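# Place the strawberry cake in the white basket

## Task

Get the strawberry cake inside the white basket while leaving the basket and every other object roughly where they started, and finish with the robot touching none of them.

## Robot and tools

ROBOT. Two 6-joint arms, left_arm and right_arm, each with a two-finger parallel gripper. Joint order per arm, in every command and every result list: waist (joint1), shoulder (joint2), elbow (joint3), wrist pitch (joint4), wrist yaw (joint5), wrist roll (joint6). Stated ranges in URDF signs (rad): waist -2.618 to 3.054, shoulder 0.000 to 3.142, elbow 0.000 to 3.142, wrist pitch -1.571 to 1.571, wrist yaw -1.571 to 1.571, wrist roll -2.094 to 2.094. Wrist yaw is sign-flipped on both arms relative to the URDF, both in what you send and what you read; a URDF range of -0.5 to 2.0 would appear as -2.0 to 0.5. Actual limits can sit up to 0.059 rad either side of the stated ones.

FRAME. Everything is reported in the scene frame: origin at table-top height halfway between the nominal arm bases, +x out over the table, +z up, left_arm toward +y. Calibrated bases: left_arm at (-0.026, +0.301, 0) m, quat_wxyz (+1.000, 0, 0, +0.015); right_arm at (+0.053, -0.333, 0) m, quat_wxyz (+1.000, 0, 0, +0.005). Fingers point along the gripper's +z and open along its y. end_effector_position is the point between the finger pads, roughly 1 cm short of the tips; it and end_effector_quat_wxyz may be off by a few cm, more at long reach.

COMMAND ROW. Every motion command uses rows of 14 numbers, each in [-1, 1], covering both arms even if one is idle: left_arm's 6 joint values then its opening, then right_arm's 6 joint values then its opening. Joint values are offsets (not poses) from that arm's Joint targets as they stand when the action or move begins, not from the previous row; sending the same offset twice moves further. Scale: 1.0 equals 1.202 rad for waist, 1.258 shoulder, 1.3 elbow, 2.073 wrist pitch, 2.022 for wrist yaw and wrist roll. Opening is absolute: +1 fully open (0.094 m pad gap), -1 closed; send the current value to keep a gripper unchanged, since 0 is a real command. Sending 0 for every joint of an arm re-commands its present targets.

TOOLS.
execute_actions(actions, cameras): actions is a list of actions; each action is a table of at most 15 rows, one row per 1/30 s step, the final row repeated to fill 15 steps. An empty list just reports state and all images. An action asking a joint more than 0.059 rad beyond its range end is rejected for both arms; a malformed action, or a first action failing that check, rejects the whole call. Joints asked past their real end stop there, and the result may note "joint sent to its limit".
move(target, speed, blend, opening_speed, blocking, cameras): target is one 14-number row or a list of up to 15 rows, all offsets from the same Joint targets. All joints travel in sync, so the hand traces a curve; no obstacle avoidance. speed is the peak rad/s of the joint with farthest to go, 0.01 to 2, default 0.5 (one value or one per target). blend (rad) rounds corners between listed targets; 0 stops at each. opening_speed (0.2 or more, scale units per second) ramps the fingers; use a low value when closing on something delicate. Finger values of later targets are applied only after everything comes to rest there. blocking=false returns early while the move continues. The result adds a "move:" line: done, off_target, moving, held or fault, plus limits=held and the worst joint error per arm. done does not mean no contact.
wait(seconds 0 to 10): lets time run with commands held. stop(): brakes a running move. zoom_image(camera, region [x0,y0,x1,y1] px, at most 504x504) enlarges part of the latest image from cam_head_left, cam_head_right, cam_left_wrist or cam_right_wrist (each 672x504). read_manual(section="licences") returns licence text only. finished_scene(scene) ends the current scene, given its number; irreversible, so call it only once the cake rests in the basket and both grippers are clear.

RESULTS. Joint positions and Joint velocities: per arm, six joints (rad, rad/s) then pad gap (m). Joint targets: the base for your next offsets. grip_measured: finger opening on the command scale, up to about 1.6 mm wide when empty and reading a bit under the part's width when squeezing. grip_effort_nm: gripper motor effort, negative closing, not a finger force. Joint torques follow joint order; joints 1-3 wrap sign beyond ±28 N m. "joint command not followed" means the clearance check altered targets. Targets are also held within a per-step lead of measured angles and scaled back if the hand would jump over 200 mm, so large moves take several actions.

CAUTIONS. Grip firmly but close gently; the gripper presses at its force limit about 0.05 (more for small, round or soft items) below first-touch reading. Release by commanding well above grip_measured, and only when the cake is still and inside the basket. Avoid fast moves near objects, pressing targets deep past contact, and arm-to-arm contact, which can end the scene. Never let anything leave the table. If an arm is stuck pushing, command its targets back past its measured positions. Long holds, outstretched poses and pushing heat motors: MOTOR HOT warns at 75 °C; 90 °C folds the arm and disables it. Occasional external tugs may disturb held or loose items.

Each tool is called after ">>>" as name(argument=value, ...), one argument or row to a line, values as JSON.

## Session

>>> execute_actions(
  actions=[],
)

>>> zoom_image(
  camera="cam_head_right",
  region=[110, 190, 530, 490],
)

Scene clock: 0.00 s.
left_arm: end_effector_position=(+0.3760, +0.2631, +0.0947) grip_measured=+1.000 grip_effort_nm=n/a end_effector_quat_wxyz=(+0.578, +0.088, +0.811, -0.012) | right_arm: end_effector_position=(+0.4512, -0.3626, +0.1106) grip_measured=+1.000 grip_effort_nm=n/a end_effector_quat_wxyz=(+0.591, +0.092, +0.793, -0.113)
Joint positions: left_arm=[-0.103 1.583 0.393 0.851 -0.054 0.106 0.094] | right_arm=[0.078 1.562 0.393 0.869 -0.376 0.04 0.094]
Joint velocities: within noise
Joint torques (N m): no reading
Motor temperatures (°C): left_arm=[22 25 23 21 23 19 23] | right_arm=[23 25 24 29 23 21 20]
Heat: left arm: 25 °C; right arm: 29 °C.
Joint targets: left_arm=[-0.103 1.579 0.397 0.846 -0.055 0.105] | right_arm=[0.078 1.559 0.395 0.857 -0.379 0.040]
Tool commands: left_gripper/opening=+1.0 right_gripper/opening=+1.0

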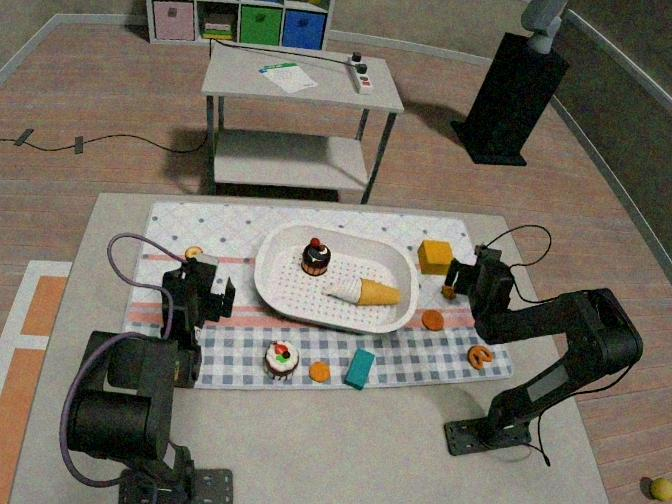

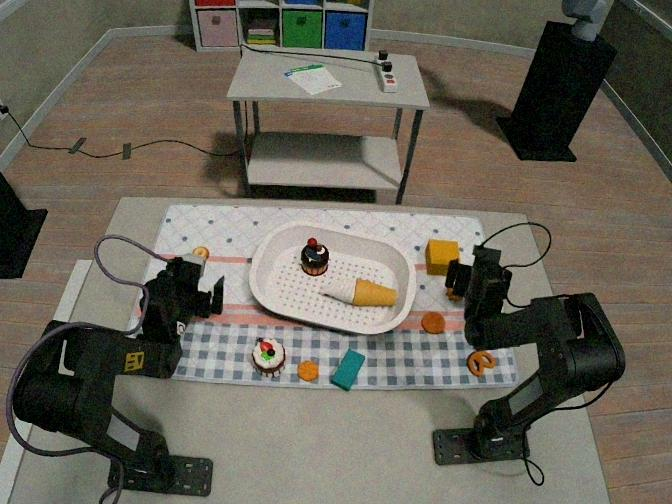

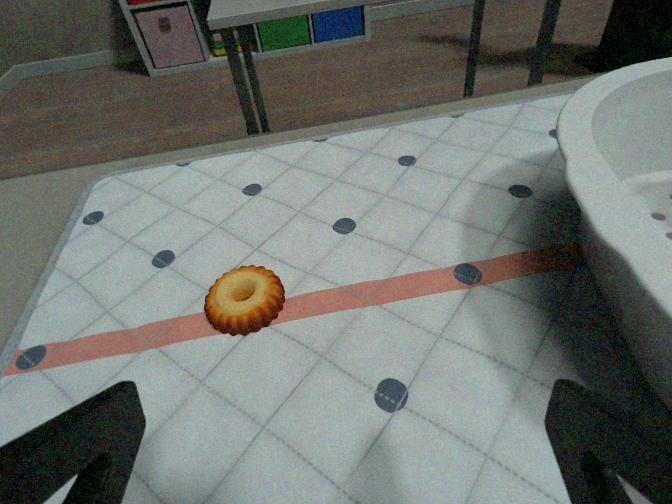

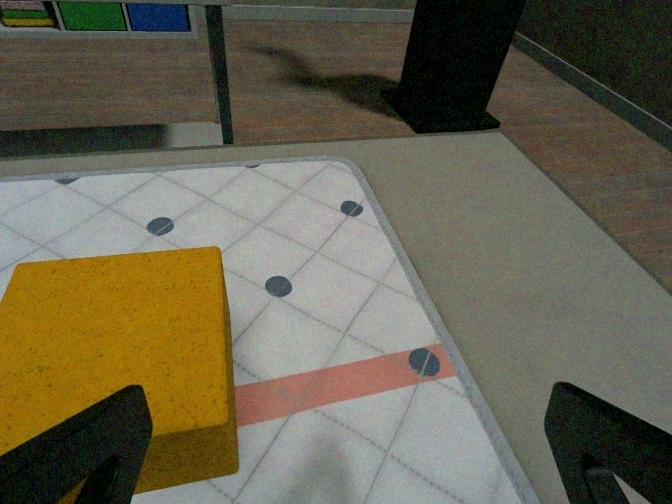

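Scaled by 1.200 from the camera's 672x504 image, which has a finer 960x720 frame.

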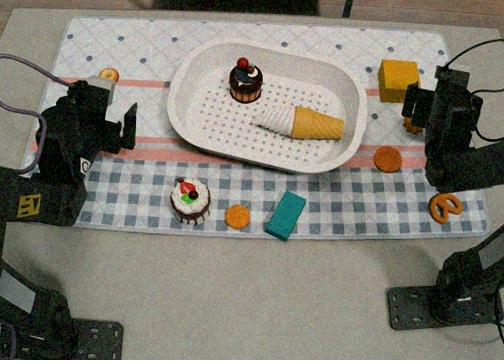

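>>> move(
  target=[
    [0,0.03,0.695,-0.649,0.027,-0.052,1,0,0,0,0,0,0,1],
    [-0.486,0.056,0.827,-0.997,0.027,-0.052,1,0,0,0,0,0,0,1],
  ],
  speed=1.1,
  blend=0.25,
)

Scene clock: 14.10 s.
left_arm: end_effector_position=(+0.2374, +0.0971, +0.1495) grip_measured=+1.000 grip_effort_nm=0.002 end_effector_quat_wxyz=(+0.084, +0.326, +0.941, -0.031) | right_arm: end_effector_position=(+0.4512, -0.3626, +0.1106) grip_measured=+1.000 grip_effort_nm=0.027 end_effector_quat_wxyz=(+0.591, +0.092, +0.793, -0.113)
Joint positions: left_arm=[-0.689 1.636 1.443 -1.199 -0.004 0.008 0.094] | right_arm=[0.078 1.562 0.393 0.869 -0.376 0.04 0.094]
Joint torques (N m): left_arm=[0.23 -5.61 8.39 0.48 0.05 -0.06] | right_arm=[0.03 -4.78 6.61 1.53 -0.13 0]
Joint targets: left_arm=[-0.687 1.649 1.473 -1.221 0.000 0.000] | right_arm=[0.078 1.559 0.395 0.857 -0.379 0.040]
move: done

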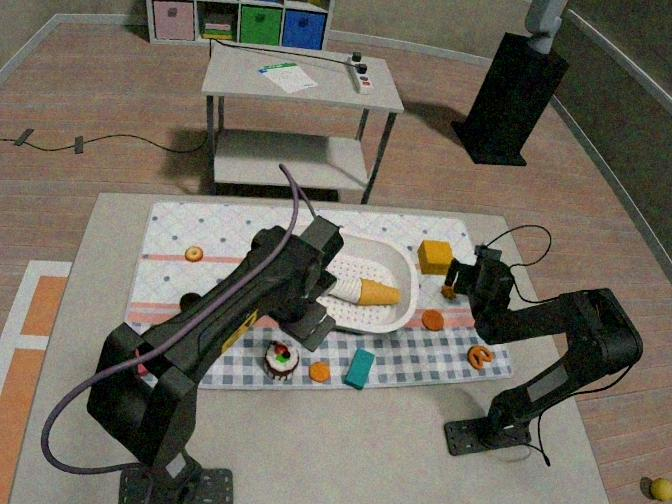

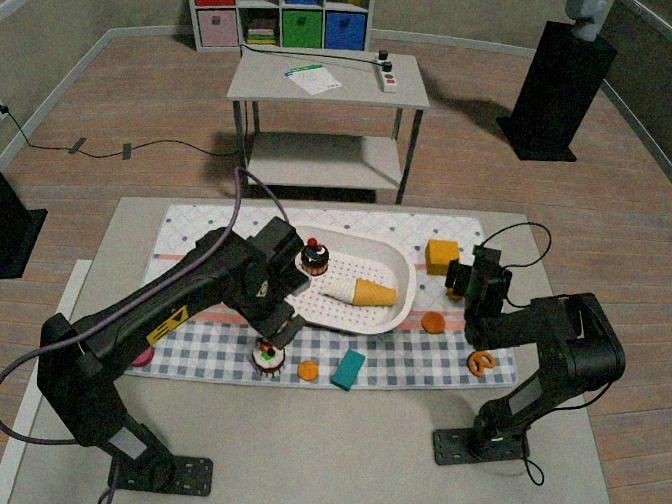

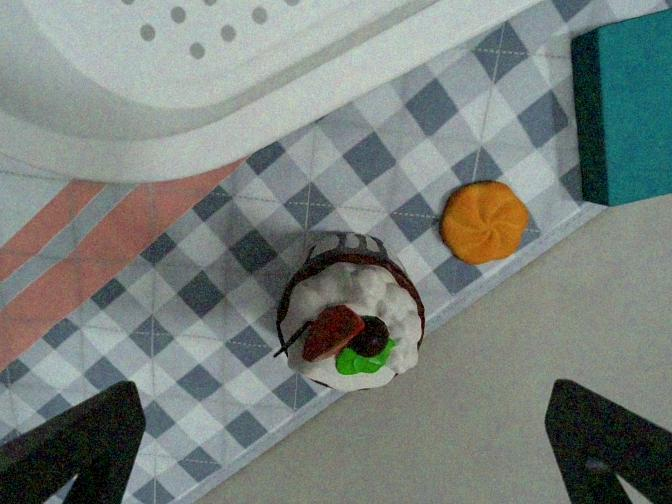

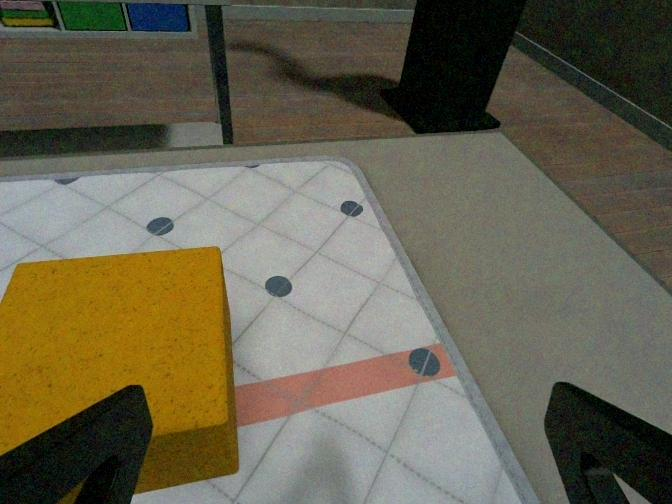

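>>> move(
  target=[
    [-0.011,0.071,-0.296,0.18,0,0,1,0,0,0,0,0,0,1],
    [-0.011,0.071,-0.296,0.18,0,0,0.25,0,0,0,0,0,0,1],
  ],
  speed=0.55,
  opening_speed=0.7,
)

Scene clock: 42.03 s.
left_arm: end_effector_position=(+0.2194, +0.1079, +0.0345) grip_measured=+0.404 grip_effort_nm=-1.018 end_effector_quat_wxyz=(+0.032, +0.330, +0.943, -0.014) | right_arm: end_effector_position=(+0.4512, -0.3626, +0.1106) grip_measured=+1.000 grip_effort_nm=0.032 end_effector_quat_wxyz=(+0.591, +0.092, +0.793, -0.113)
Joint positions: left_arm=[-0.696 1.733 1.098 -0.867 -0.005 0.007 0.066] | right_arm=[0.078 1.562 0.393 0.869 -0.376 0.04 0.094]
Joint torques (N m): left_arm=[-0.36 -6.56 4.6 0.7 0.04 -0.06] | right_arm=[0.03 -4.78 6.61 1.53 -0.12 0]
Joint targets: left_arm=[-0.700 1.738 1.088 -0.848 0.000 0.000] | right_arm=[0.078 1.559 0.395 0.857 -0.379 0.040]
move: done

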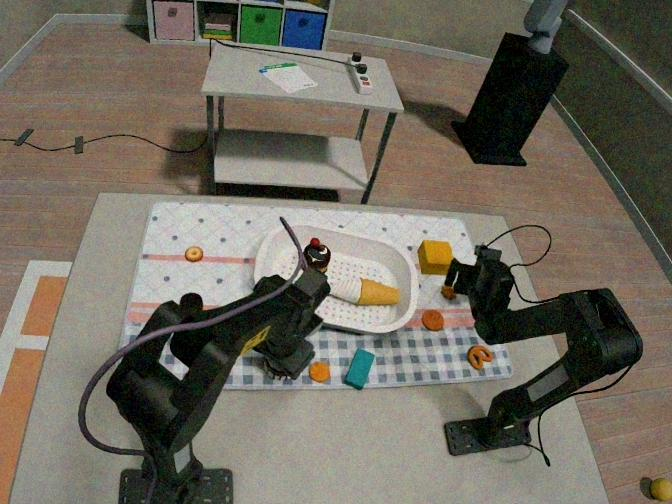

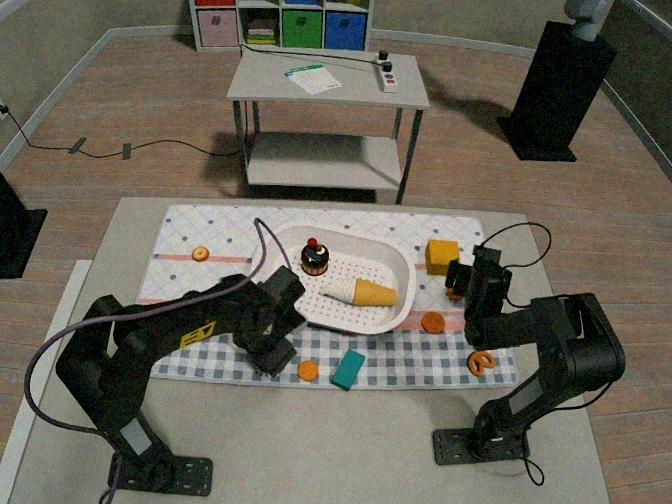

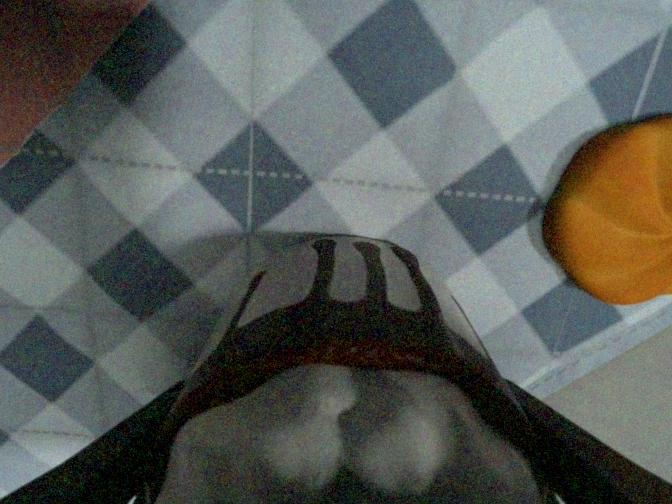

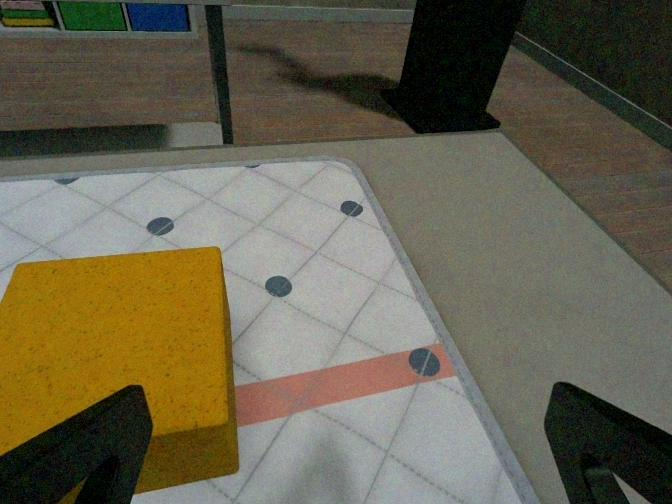

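>>> move(
  target=[
    [0,-0.071,0.295,-0.224,0,0,0.25,0,0,0,0,0,0,1],
    [0.077,0.307,0.7015,-0.153,0,0,0.25,0,0,0,0,0,0,1],
  ],
  speed=0.9,
  blend=0.08,
  cameras=["cam_head_right","cam_left_wrist"],
)

Scene clock: 49.00 s.
left_arm: end_effector_position=(+0.3645, +0.0455, +0.1260) grip_measured=+0.404 grip_effort_nm=-1.018 end_effector_quat_wxyz=(+0.114, +0.287, +0.950, -0.036) | right_arm: end_effector_position=(+0.4512, -0.3626, +0.1106) grip_measured=+1.000 grip_effort_nm=0.032 end_effector_quat_wxyz=(+0.591, +0.092, +0.793, -0.113)
Joint positions: left_arm=[-0.609 2.116 1.968 -1.183 -0.005 0.007 0.066] | right_arm=[0.078 1.562 0.393 0.869 -0.376 0.04 0.094]
Joint torques (N m): left_arm=[0.14 -10.51 8.59 1.04 0.04 -0.05] | right_arm=[0.02 -4.78 6.6 1.53 -0.12 0]
Joint targets: left_arm=[-0.608 2.125 2.000 -1.165 0.000 0.000] | right_arm=[0.078 1.559 0.395 0.857 -0.379 0.040]
move: done
Images, in order: cam_head_right, cam_left_wrist.

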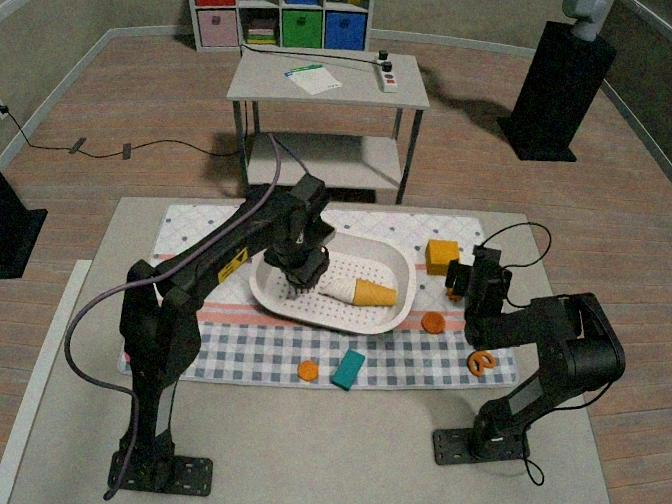

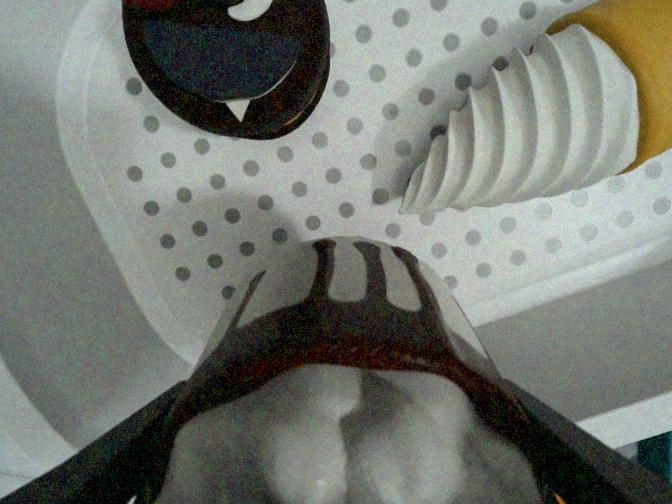

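>>> move(
  target=[
    [0.0175,0.123,-0.028,0,0,0,0.25,0,0,0,0,0,0,1],
    [0.0175,0.151,-0.028,0,0,0,0.25,0,0,0,0,0,0,1],
  ],
  speed=[0.25,0.1],
  blend=0.02,
  cameras=["cam_head_right","cam_left_wrist"],
)

Scene clock: 72.80 s.
left_arm: end_effector_position=(+0.3640, +0.0555, +0.0457) grip_measured=+0.404 grip_effort_nm=-1.028 end_effector_quat_wxyz=(+0.028, +0.280, +0.959, -0.010) | right_arm: end_effector_position=(+0.4512, -0.3626, +0.1106) grip_measured=+1.000 grip_effort_nm=0.032 end_effector_quat_wxyz=(+0.591, +0.092, +0.793, -0.113)
Joint positions: left_arm=[-0.592 2.297 1.968 -1.183 -0.005 0.007 0.066] | right_arm=[0.078 1.562 0.393 0.869 -0.376 0.04 0.094]
Joint torques (N m): left_arm=[0.49 -10.85 5.38 0.66 0.05 -0.06] | right_arm=[0.03 -4.77 6.63 1.53 -0.12 0]
Motor temperatures (°C): left_arm=[22 29 27 24 23 19 24] | right_arm=[23 25 26 34 23 21 20]
Heat: left arm: 29 °C; right arm: 34 °C.
Joint targets: left_arm=[-0.587 2.315 1.963 -1.165 0.000 0.000] | right_arm=[0.078 1.559 0.395 0.857 -0.379 0.040]
move: done; blend cut to 0.0176 rad at target 1
Images, in order: cam_head_right, cam_left_wrist.

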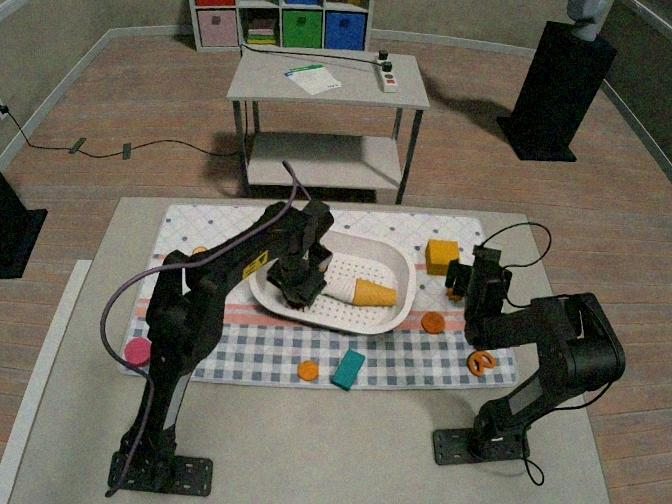

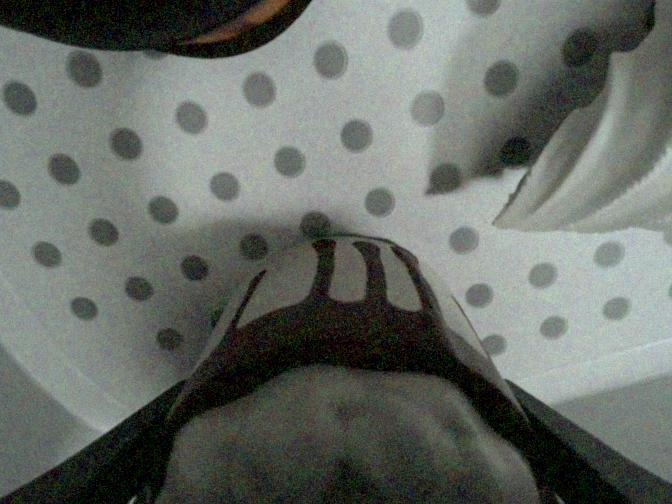

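>>> move(
  target=[
    [0,0.016,0,0,0,0,0.25,0,0,0,0,0,0,1],
    [0,0.004,0,0,0,0,0.25,0,0,0,0,0,0,1],
    [0,0.004,0,0,0,0,0.8,0,0,0,0,0,0,1],
    [0,-0.16,0,0,0,0,0.8,0,0,0,0,0,0,1],
    [0,-0.486,-0.187,-0.041,0,0,0.8,0,0,0,0,0,0,1],
  ],
  speed=[0.1,0.1,0.2,0.25,0.9],
  blend=[0,0,0,0.05,0],
  opening_speed=0.7,
)

Scene clock: 85.40 s.
left_arm: end_effector_position=(+0.3025, +0.0942, +0.2169) grip_measured=+0.798 grip_effort_nm=0.120 end_effector_quat_wxyz=(+0.178, +0.276, +0.943, -0.053) | right_arm: end_effector_position=(+0.4512, -0.3626, +0.1106) grip_measured=+1.000 grip_effort_nm=0.027 end_effector_quat_wxyz=(+0.591, +0.092, +0.793, -0.113)
Joint positions: left_arm=[-0.592 1.703 1.736 -1.229 -0.005 0.007 0.084] | right_arm=[0.078 1.562 0.393 0.869 -0.376 0.04 0.094]
Joint torques (N m): left_arm=[0.51 -7.35 4.85 0.89 0.04 -0.06] | right_arm=[0.02 -4.78 6.61 1.53 -0.13 0]
Joint targets: left_arm=[-0.587 1.703 1.720 -1.250 0.000 0.000] | right_arm=[0.078 1.559 0.395 0.857 -0.379 0.040]
move: done

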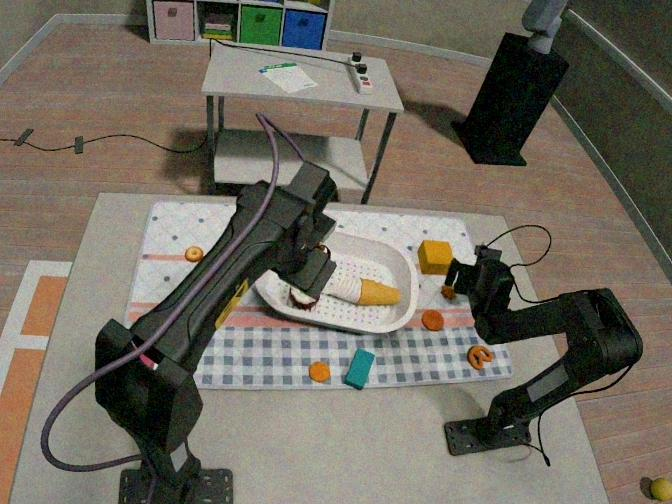

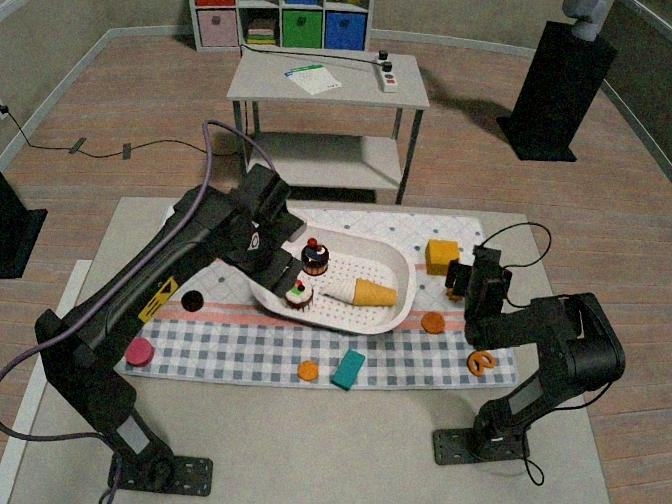

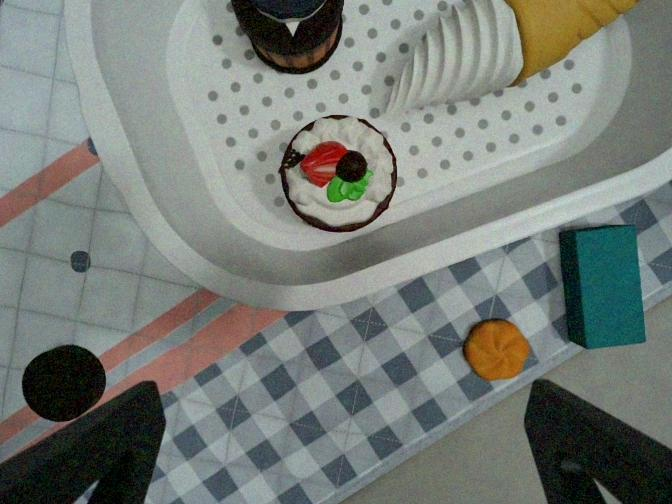

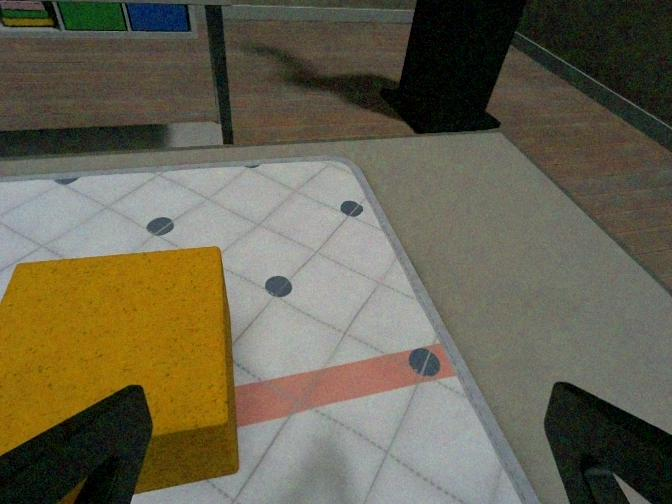

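>>> finished_scene(
  scene=2,
)

The scene is finished: the task was done.


## Next scene

The same job, from a new start.

>>> execute_actions(
  actions=[],
)

Scene clock: 0.00 s.
left_arm: end_effector_position=(+0.3701, +0.3334, +0.1050) grip_measured=+1.000 grip_effort_nm=n/a end_effector_quat_wxyz=(+0.593, -0.053, +0.803, +0.032) | right_arm: end_effector_position=(+0.4655, -0.3440, +0.1221) grip_measured=+1.000 grip_effort_nm=n/a end_effector_quat_wxyz=(+0.618, +0.034, +0.785, -0.032)
Joint positions: left_arm=[0.018 1.543 0.359 0.885 0.068 -0.032 0.094] | right_arm=[0.01 1.573 0.405 0.93 -0.111 0.019 0.094]
Joint velocities: within noise
Joint torques (N m): no reading
Motor temperatures (°C): left_arm=[22 24 22 20 23 19 23] | right_arm=[23 22 23 26 23 21 20]
Heat: left arm: 24 °C; right arm: 26 °C.
Joint targets: left_arm=[0.018 1.538 0.363 0.880 0.068 -0.032] | right_arm=[0.010 1.571 0.407 0.919 -0.112 0.019]
Tool commands: left_gripper/opening=+1.0 right_gripper/opening=+1.0

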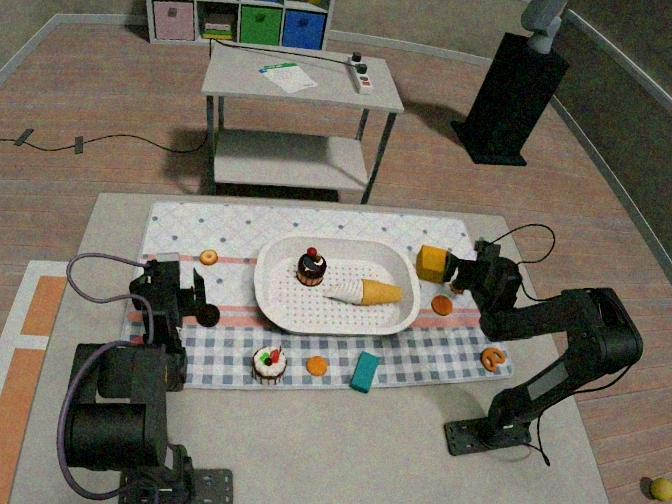

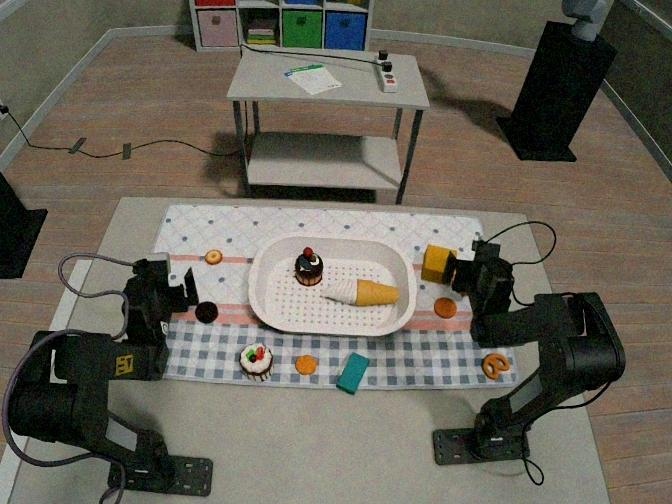

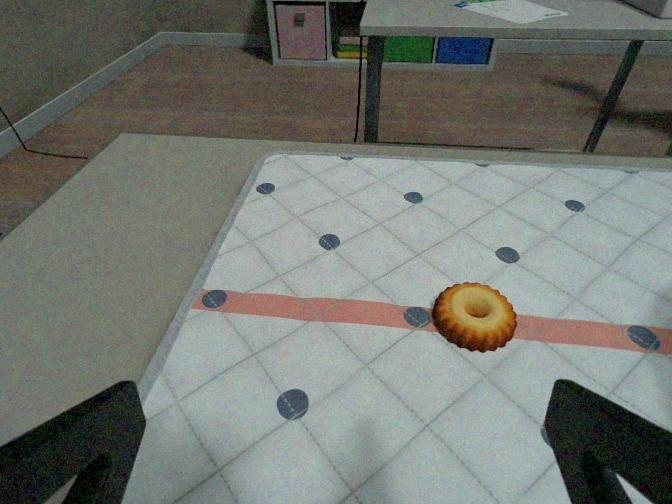

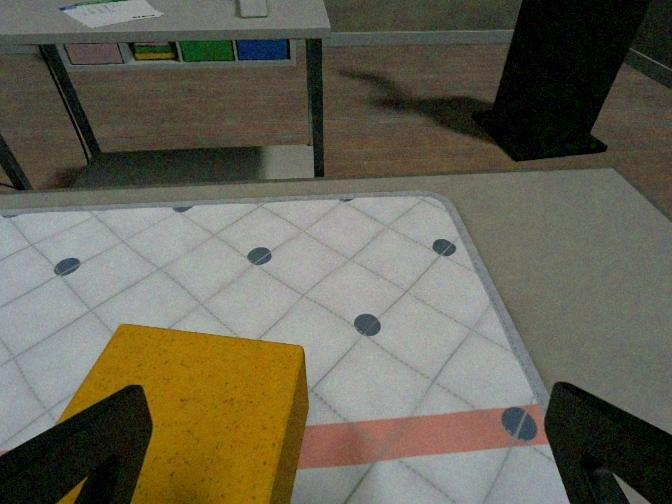

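>>> move(
  target=[
    [0,0.02,0.69,-0.666,-0.034,0.016,1,0,0,0,0,0,0,1],
    [-0.553,0.0254,0.798,-0.998,-0.034,0.016,1,0,0,0,0,0,0,1],
  ],
  speed=1.1,
  blend=0.25,
  cameras=["cam_head_right","cam_left_wrist"],
)

Scene clock: 12.77 s.
left_arm: end_effector_position=(+0.2366, +0.1152, +0.1524) grip_measured=+1.000 grip_effort_nm=0.002 end_effector_quat_wxyz=(+0.101, +0.299, +0.948, -0.033) | right_arm: end_effector_position=(+0.4655, -0.3440, +0.1221) grip_measured=+1.000 grip_effort_nm=0.032 end_effector_quat_wxyz=(+0.618, +0.034, +0.785, -0.032)
Joint positions: left_arm=[-0.648 1.561 1.371 -1.167 0 -0.006 0.094] | right_arm=[0.01 1.573 0.405 0.93 -0.111 0.019 0.094]
Joint torques (N m): left_arm=[0.17 -5.39 8.36 0.54 0 0.09] | right_arm=[0.03 -4.98 6.6 1.54 -0.05 -0.01]
Joint targets: left_arm=[-0.646 1.570 1.401 -1.189 -0.001 0.000] | right_arm=[0.010 1.571 0.407 0.919 -0.112 0.019]
move: done
Images, in order: cam_head_right, cam_left_wrist.

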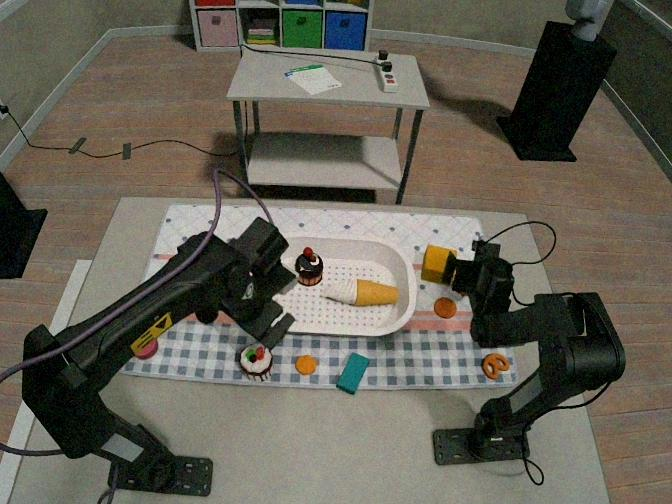

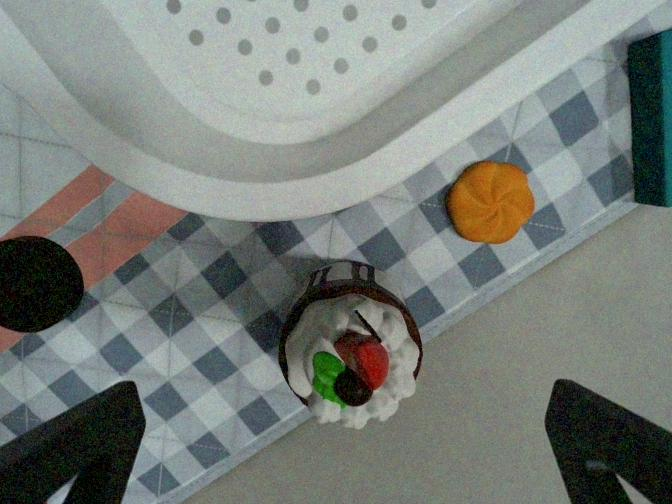

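>>> move(
  target=[
    [-0.014,0.069,-0.315,0.171,0,0,1,0,0,0,0,0,0,1],
    [-0.014,0.069,-0.315,0.171,0,0,0.25,0,0,0,0,0,0,1],
  ],
  speed=0.55,
  opening_speed=0.7,
  cameras=["cam_left_wrist"],
)

Scene clock: 45.97 s.
left_arm: end_effector_position=(+0.2078, +0.1317, +0.0331) grip_measured=+0.404 grip_effort_nm=-1.018 end_effector_quat_wxyz=(+0.031, +0.306, +0.952, -0.011) | right_arm: end_effector_position=(+0.4655, -0.3440, +0.1221) grip_measured=+1.000 grip_effort_nm=0.027 end_effector_quat_wxyz=(+0.618, +0.034, +0.785, -0.032)
Joint positions: left_arm=[-0.658 1.652 1.001 -0.854 -0.002 -0.006 0.066] | right_arm=[0.01 1.573 0.405 0.93 -0.111 0.019 0.094]
Joint torques (N m): left_arm=[-0.46 -5.96 4.55 0.68 0.01 0.1] | right_arm=[0.03 -4.98 6.6 1.55 -0.05 0]
Motor temperatures (°C): left_arm=[22 25 25 22 23 19 23] | right_arm=[23 23 24 32 23 21 20]
Heat: left arm: 25 °C; right arm: 32 °C.
Joint targets: left_arm=[-0.663 1.657 0.991 -0.835 -0.001 0.000] | right_arm=[0.010 1.571 0.407 0.919 -0.112 0.019]
move: done
Images, in order: cam_left_wrist.

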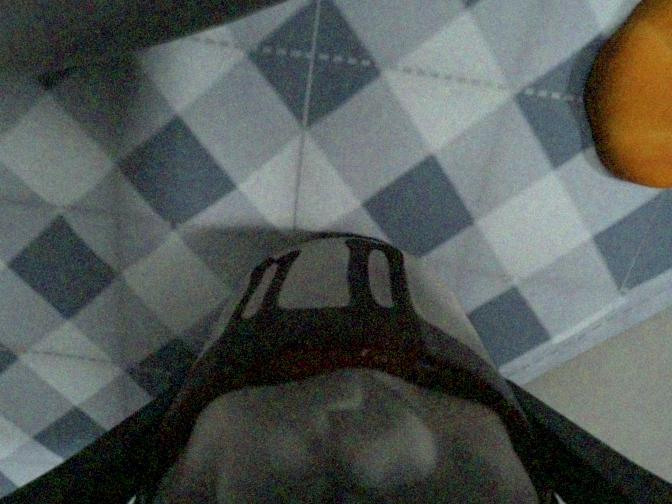

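>>> move(
  target=[
    [0,-0.069,0.299,-0.224,0,0,0.25,0,0,0,0,0,0,1],
    [0.038,0.285,0.655,-0.135,0,0,0.25,0,0,0,0,0,0,1],
  ],
  speed=0.9,
  blend=0.08,
  cameras=["cam_head_right","cam_left_wrist"],
)

Scene clock: 52.43 s.
left_arm: end_effector_position=(+0.3415, +0.0548, +0.1263) grip_measured=+0.404 grip_effort_nm=-1.028 end_effector_quat_wxyz=(+0.113, +0.287, +0.951, -0.036) | right_arm: end_effector_position=(+0.4655, -0.3440, +0.1221) grip_measured=+1.000 grip_effort_nm=0.027 end_effector_quat_wxyz=(+0.618, +0.034, +0.785, -0.032)
Joint positions: left_arm=[-0.622 2.011 1.812 -1.135 -0.002 -0.006 0.066] | right_arm=[0.01 1.573 0.405 0.93 -0.111 0.019 0.094]
Joint torques (N m): left_arm=[0.4 -10.07 8.47 1.04 0.01 0.09] | right_arm=[0.03 -4.98 6.6 1.54 -0.05 0]
Joint targets: left_arm=[-0.617 2.016 1.843 -1.114 -0.001 0.000] | right_arm=[0.010 1.571 0.407 0.919 -0.112 0.019]
move: done
Images, in order: cam_head_right, cam_left_wrist.

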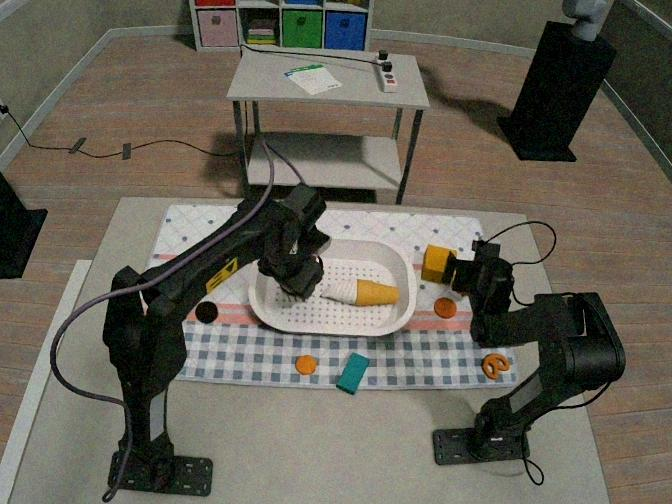

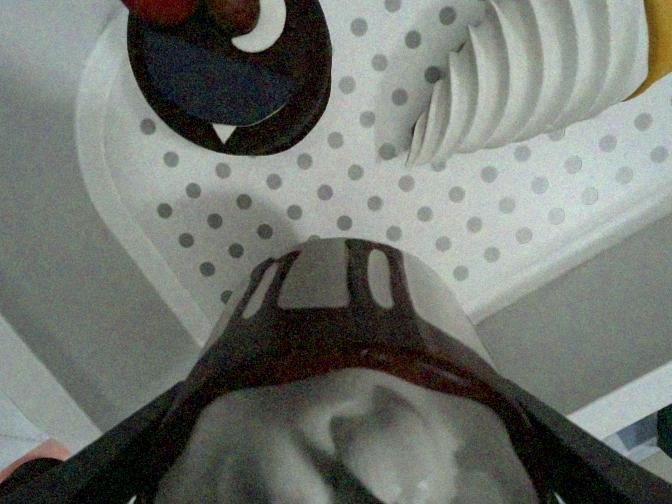

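>>> move(
  target=[
    [0,0.138,-0.018,0,0,0,0.25,0,0,0,0,0,0,1],
    [0,0.182,-0.018,0,0,0,0.25,0,0,0,0,0,0,1],
    [0,0.1685,-0.018,0,0,0,0.25,0,0,0,0,0,0,1],
  ],
  speed=[0.25,0.1,0.1],
  blend=[0.02,0,0],
  cameras=["cam_left_wrist"],
)

Scene clock: 77.23 s.
left_arm: end_effector_position=(+0.3362, +0.0583, +0.0439) grip_measured=+0.404 grip_effort_nm=-1.023 end_effector_quat_wxyz=(+0.020, +0.288, +0.957, -0.007) | right_arm: end_effector_position=(+0.4655, -0.3440, +0.1221) grip_measured=+1.000 grip_effort_nm=0.027 end_effector_quat_wxyz=(+0.618, +0.034, +0.785, -0.032)
Joint positions: left_arm=[-0.622 2.207 1.812 -1.134 -0.002 -0.006 0.066] | right_arm=[0.01 1.573 0.405 0.93 -0.111 0.019 0.094]
Joint torques (N m): left_arm=[0.42 -10.07 6.2 0.62 0.01 0.08] | right_arm=[0.03 -4.98 6.6 1.54 -0.05 0]
Joint targets: left_arm=[-0.617 2.228 1.819 -1.114 -0.001 0.000] | right_arm=[0.010 1.571 0.407 0.919 -0.112 0.019]
move: done
Images, in order: cam_left_wrist.

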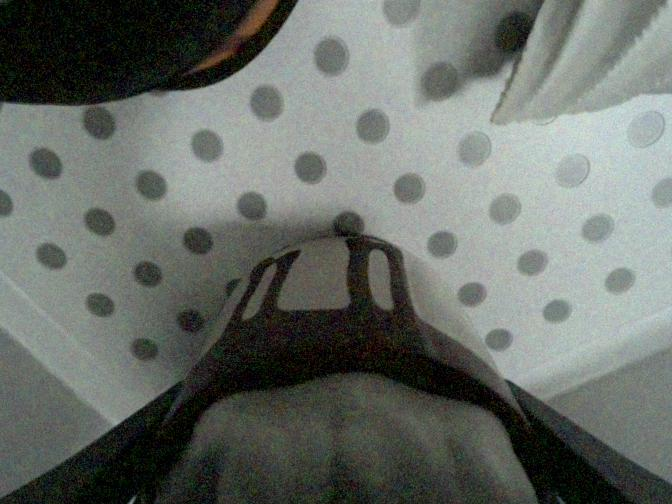

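>>> move(
  target=[
    [0,0,0,0,0,0,0.8,0,0,0,0,0,0,1],
    [0,-0.16,0,0,0,0,0.8,0,0,0,0,0,0,1],
    [0,-0.499,-0.168,-0.041,0,0,0.8,0,0,0,0,0,0,1],
  ],
  speed=[0.2,0.25,0.9],
  blend=[0,0.05,0],
  opening_speed=0.7,
  cameras=["cam_head_right","cam_left_wrist"],
)

Scene clock: 86.60 s.
left_arm: end_effector_position=(+0.2816, +0.0949, +0.2182) grip_measured=+0.798 grip_effort_nm=0.110 end_effector_quat_wxyz=(+0.193, +0.283, +0.938, -0.060) | right_arm: end_effector_position=(+0.4655, -0.3440, +0.1221) grip_measured=+1.000 grip_effort_nm=0.022 end_effector_quat_wxyz=(+0.618, +0.034, +0.785, -0.032)
Joint positions: left_arm=[-0.622 1.601 1.616 -1.178 -0.002 -0.006 0.084] | right_arm=[0.01 1.573 0.405 0.93 -0.111 0.019 0.094]
Joint torques (N m): left_arm=[0.42 -6.67 4.81 0.93 0.01 0.09] | right_arm=[0.03 -4.98 6.6 1.55 -0.05 -0.01]
Joint targets: left_arm=[-0.617 1.600 1.601 -1.199 -0.001 0.000] | right_arm=[0.010 1.571 0.407 0.919 -0.112 0.019]
move: done
Images, in order: cam_head_right, cam_left_wrist.

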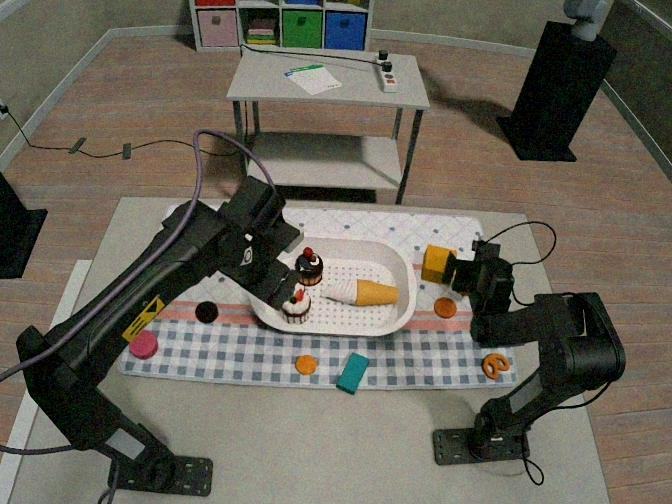

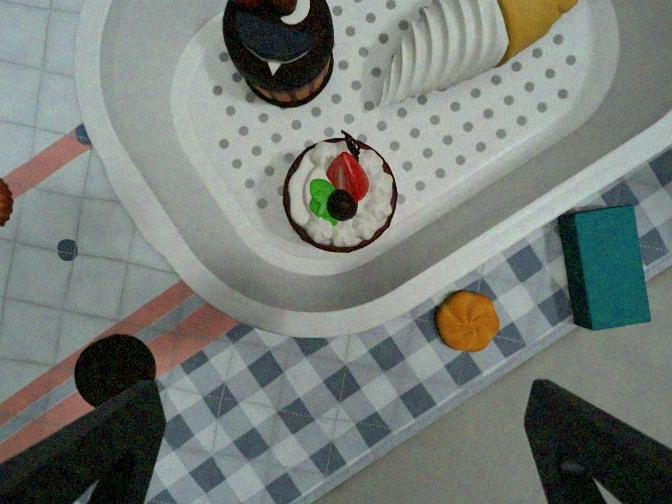

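>>> finished_scene(
  scene=3,
)

The scene is finished: the task was done.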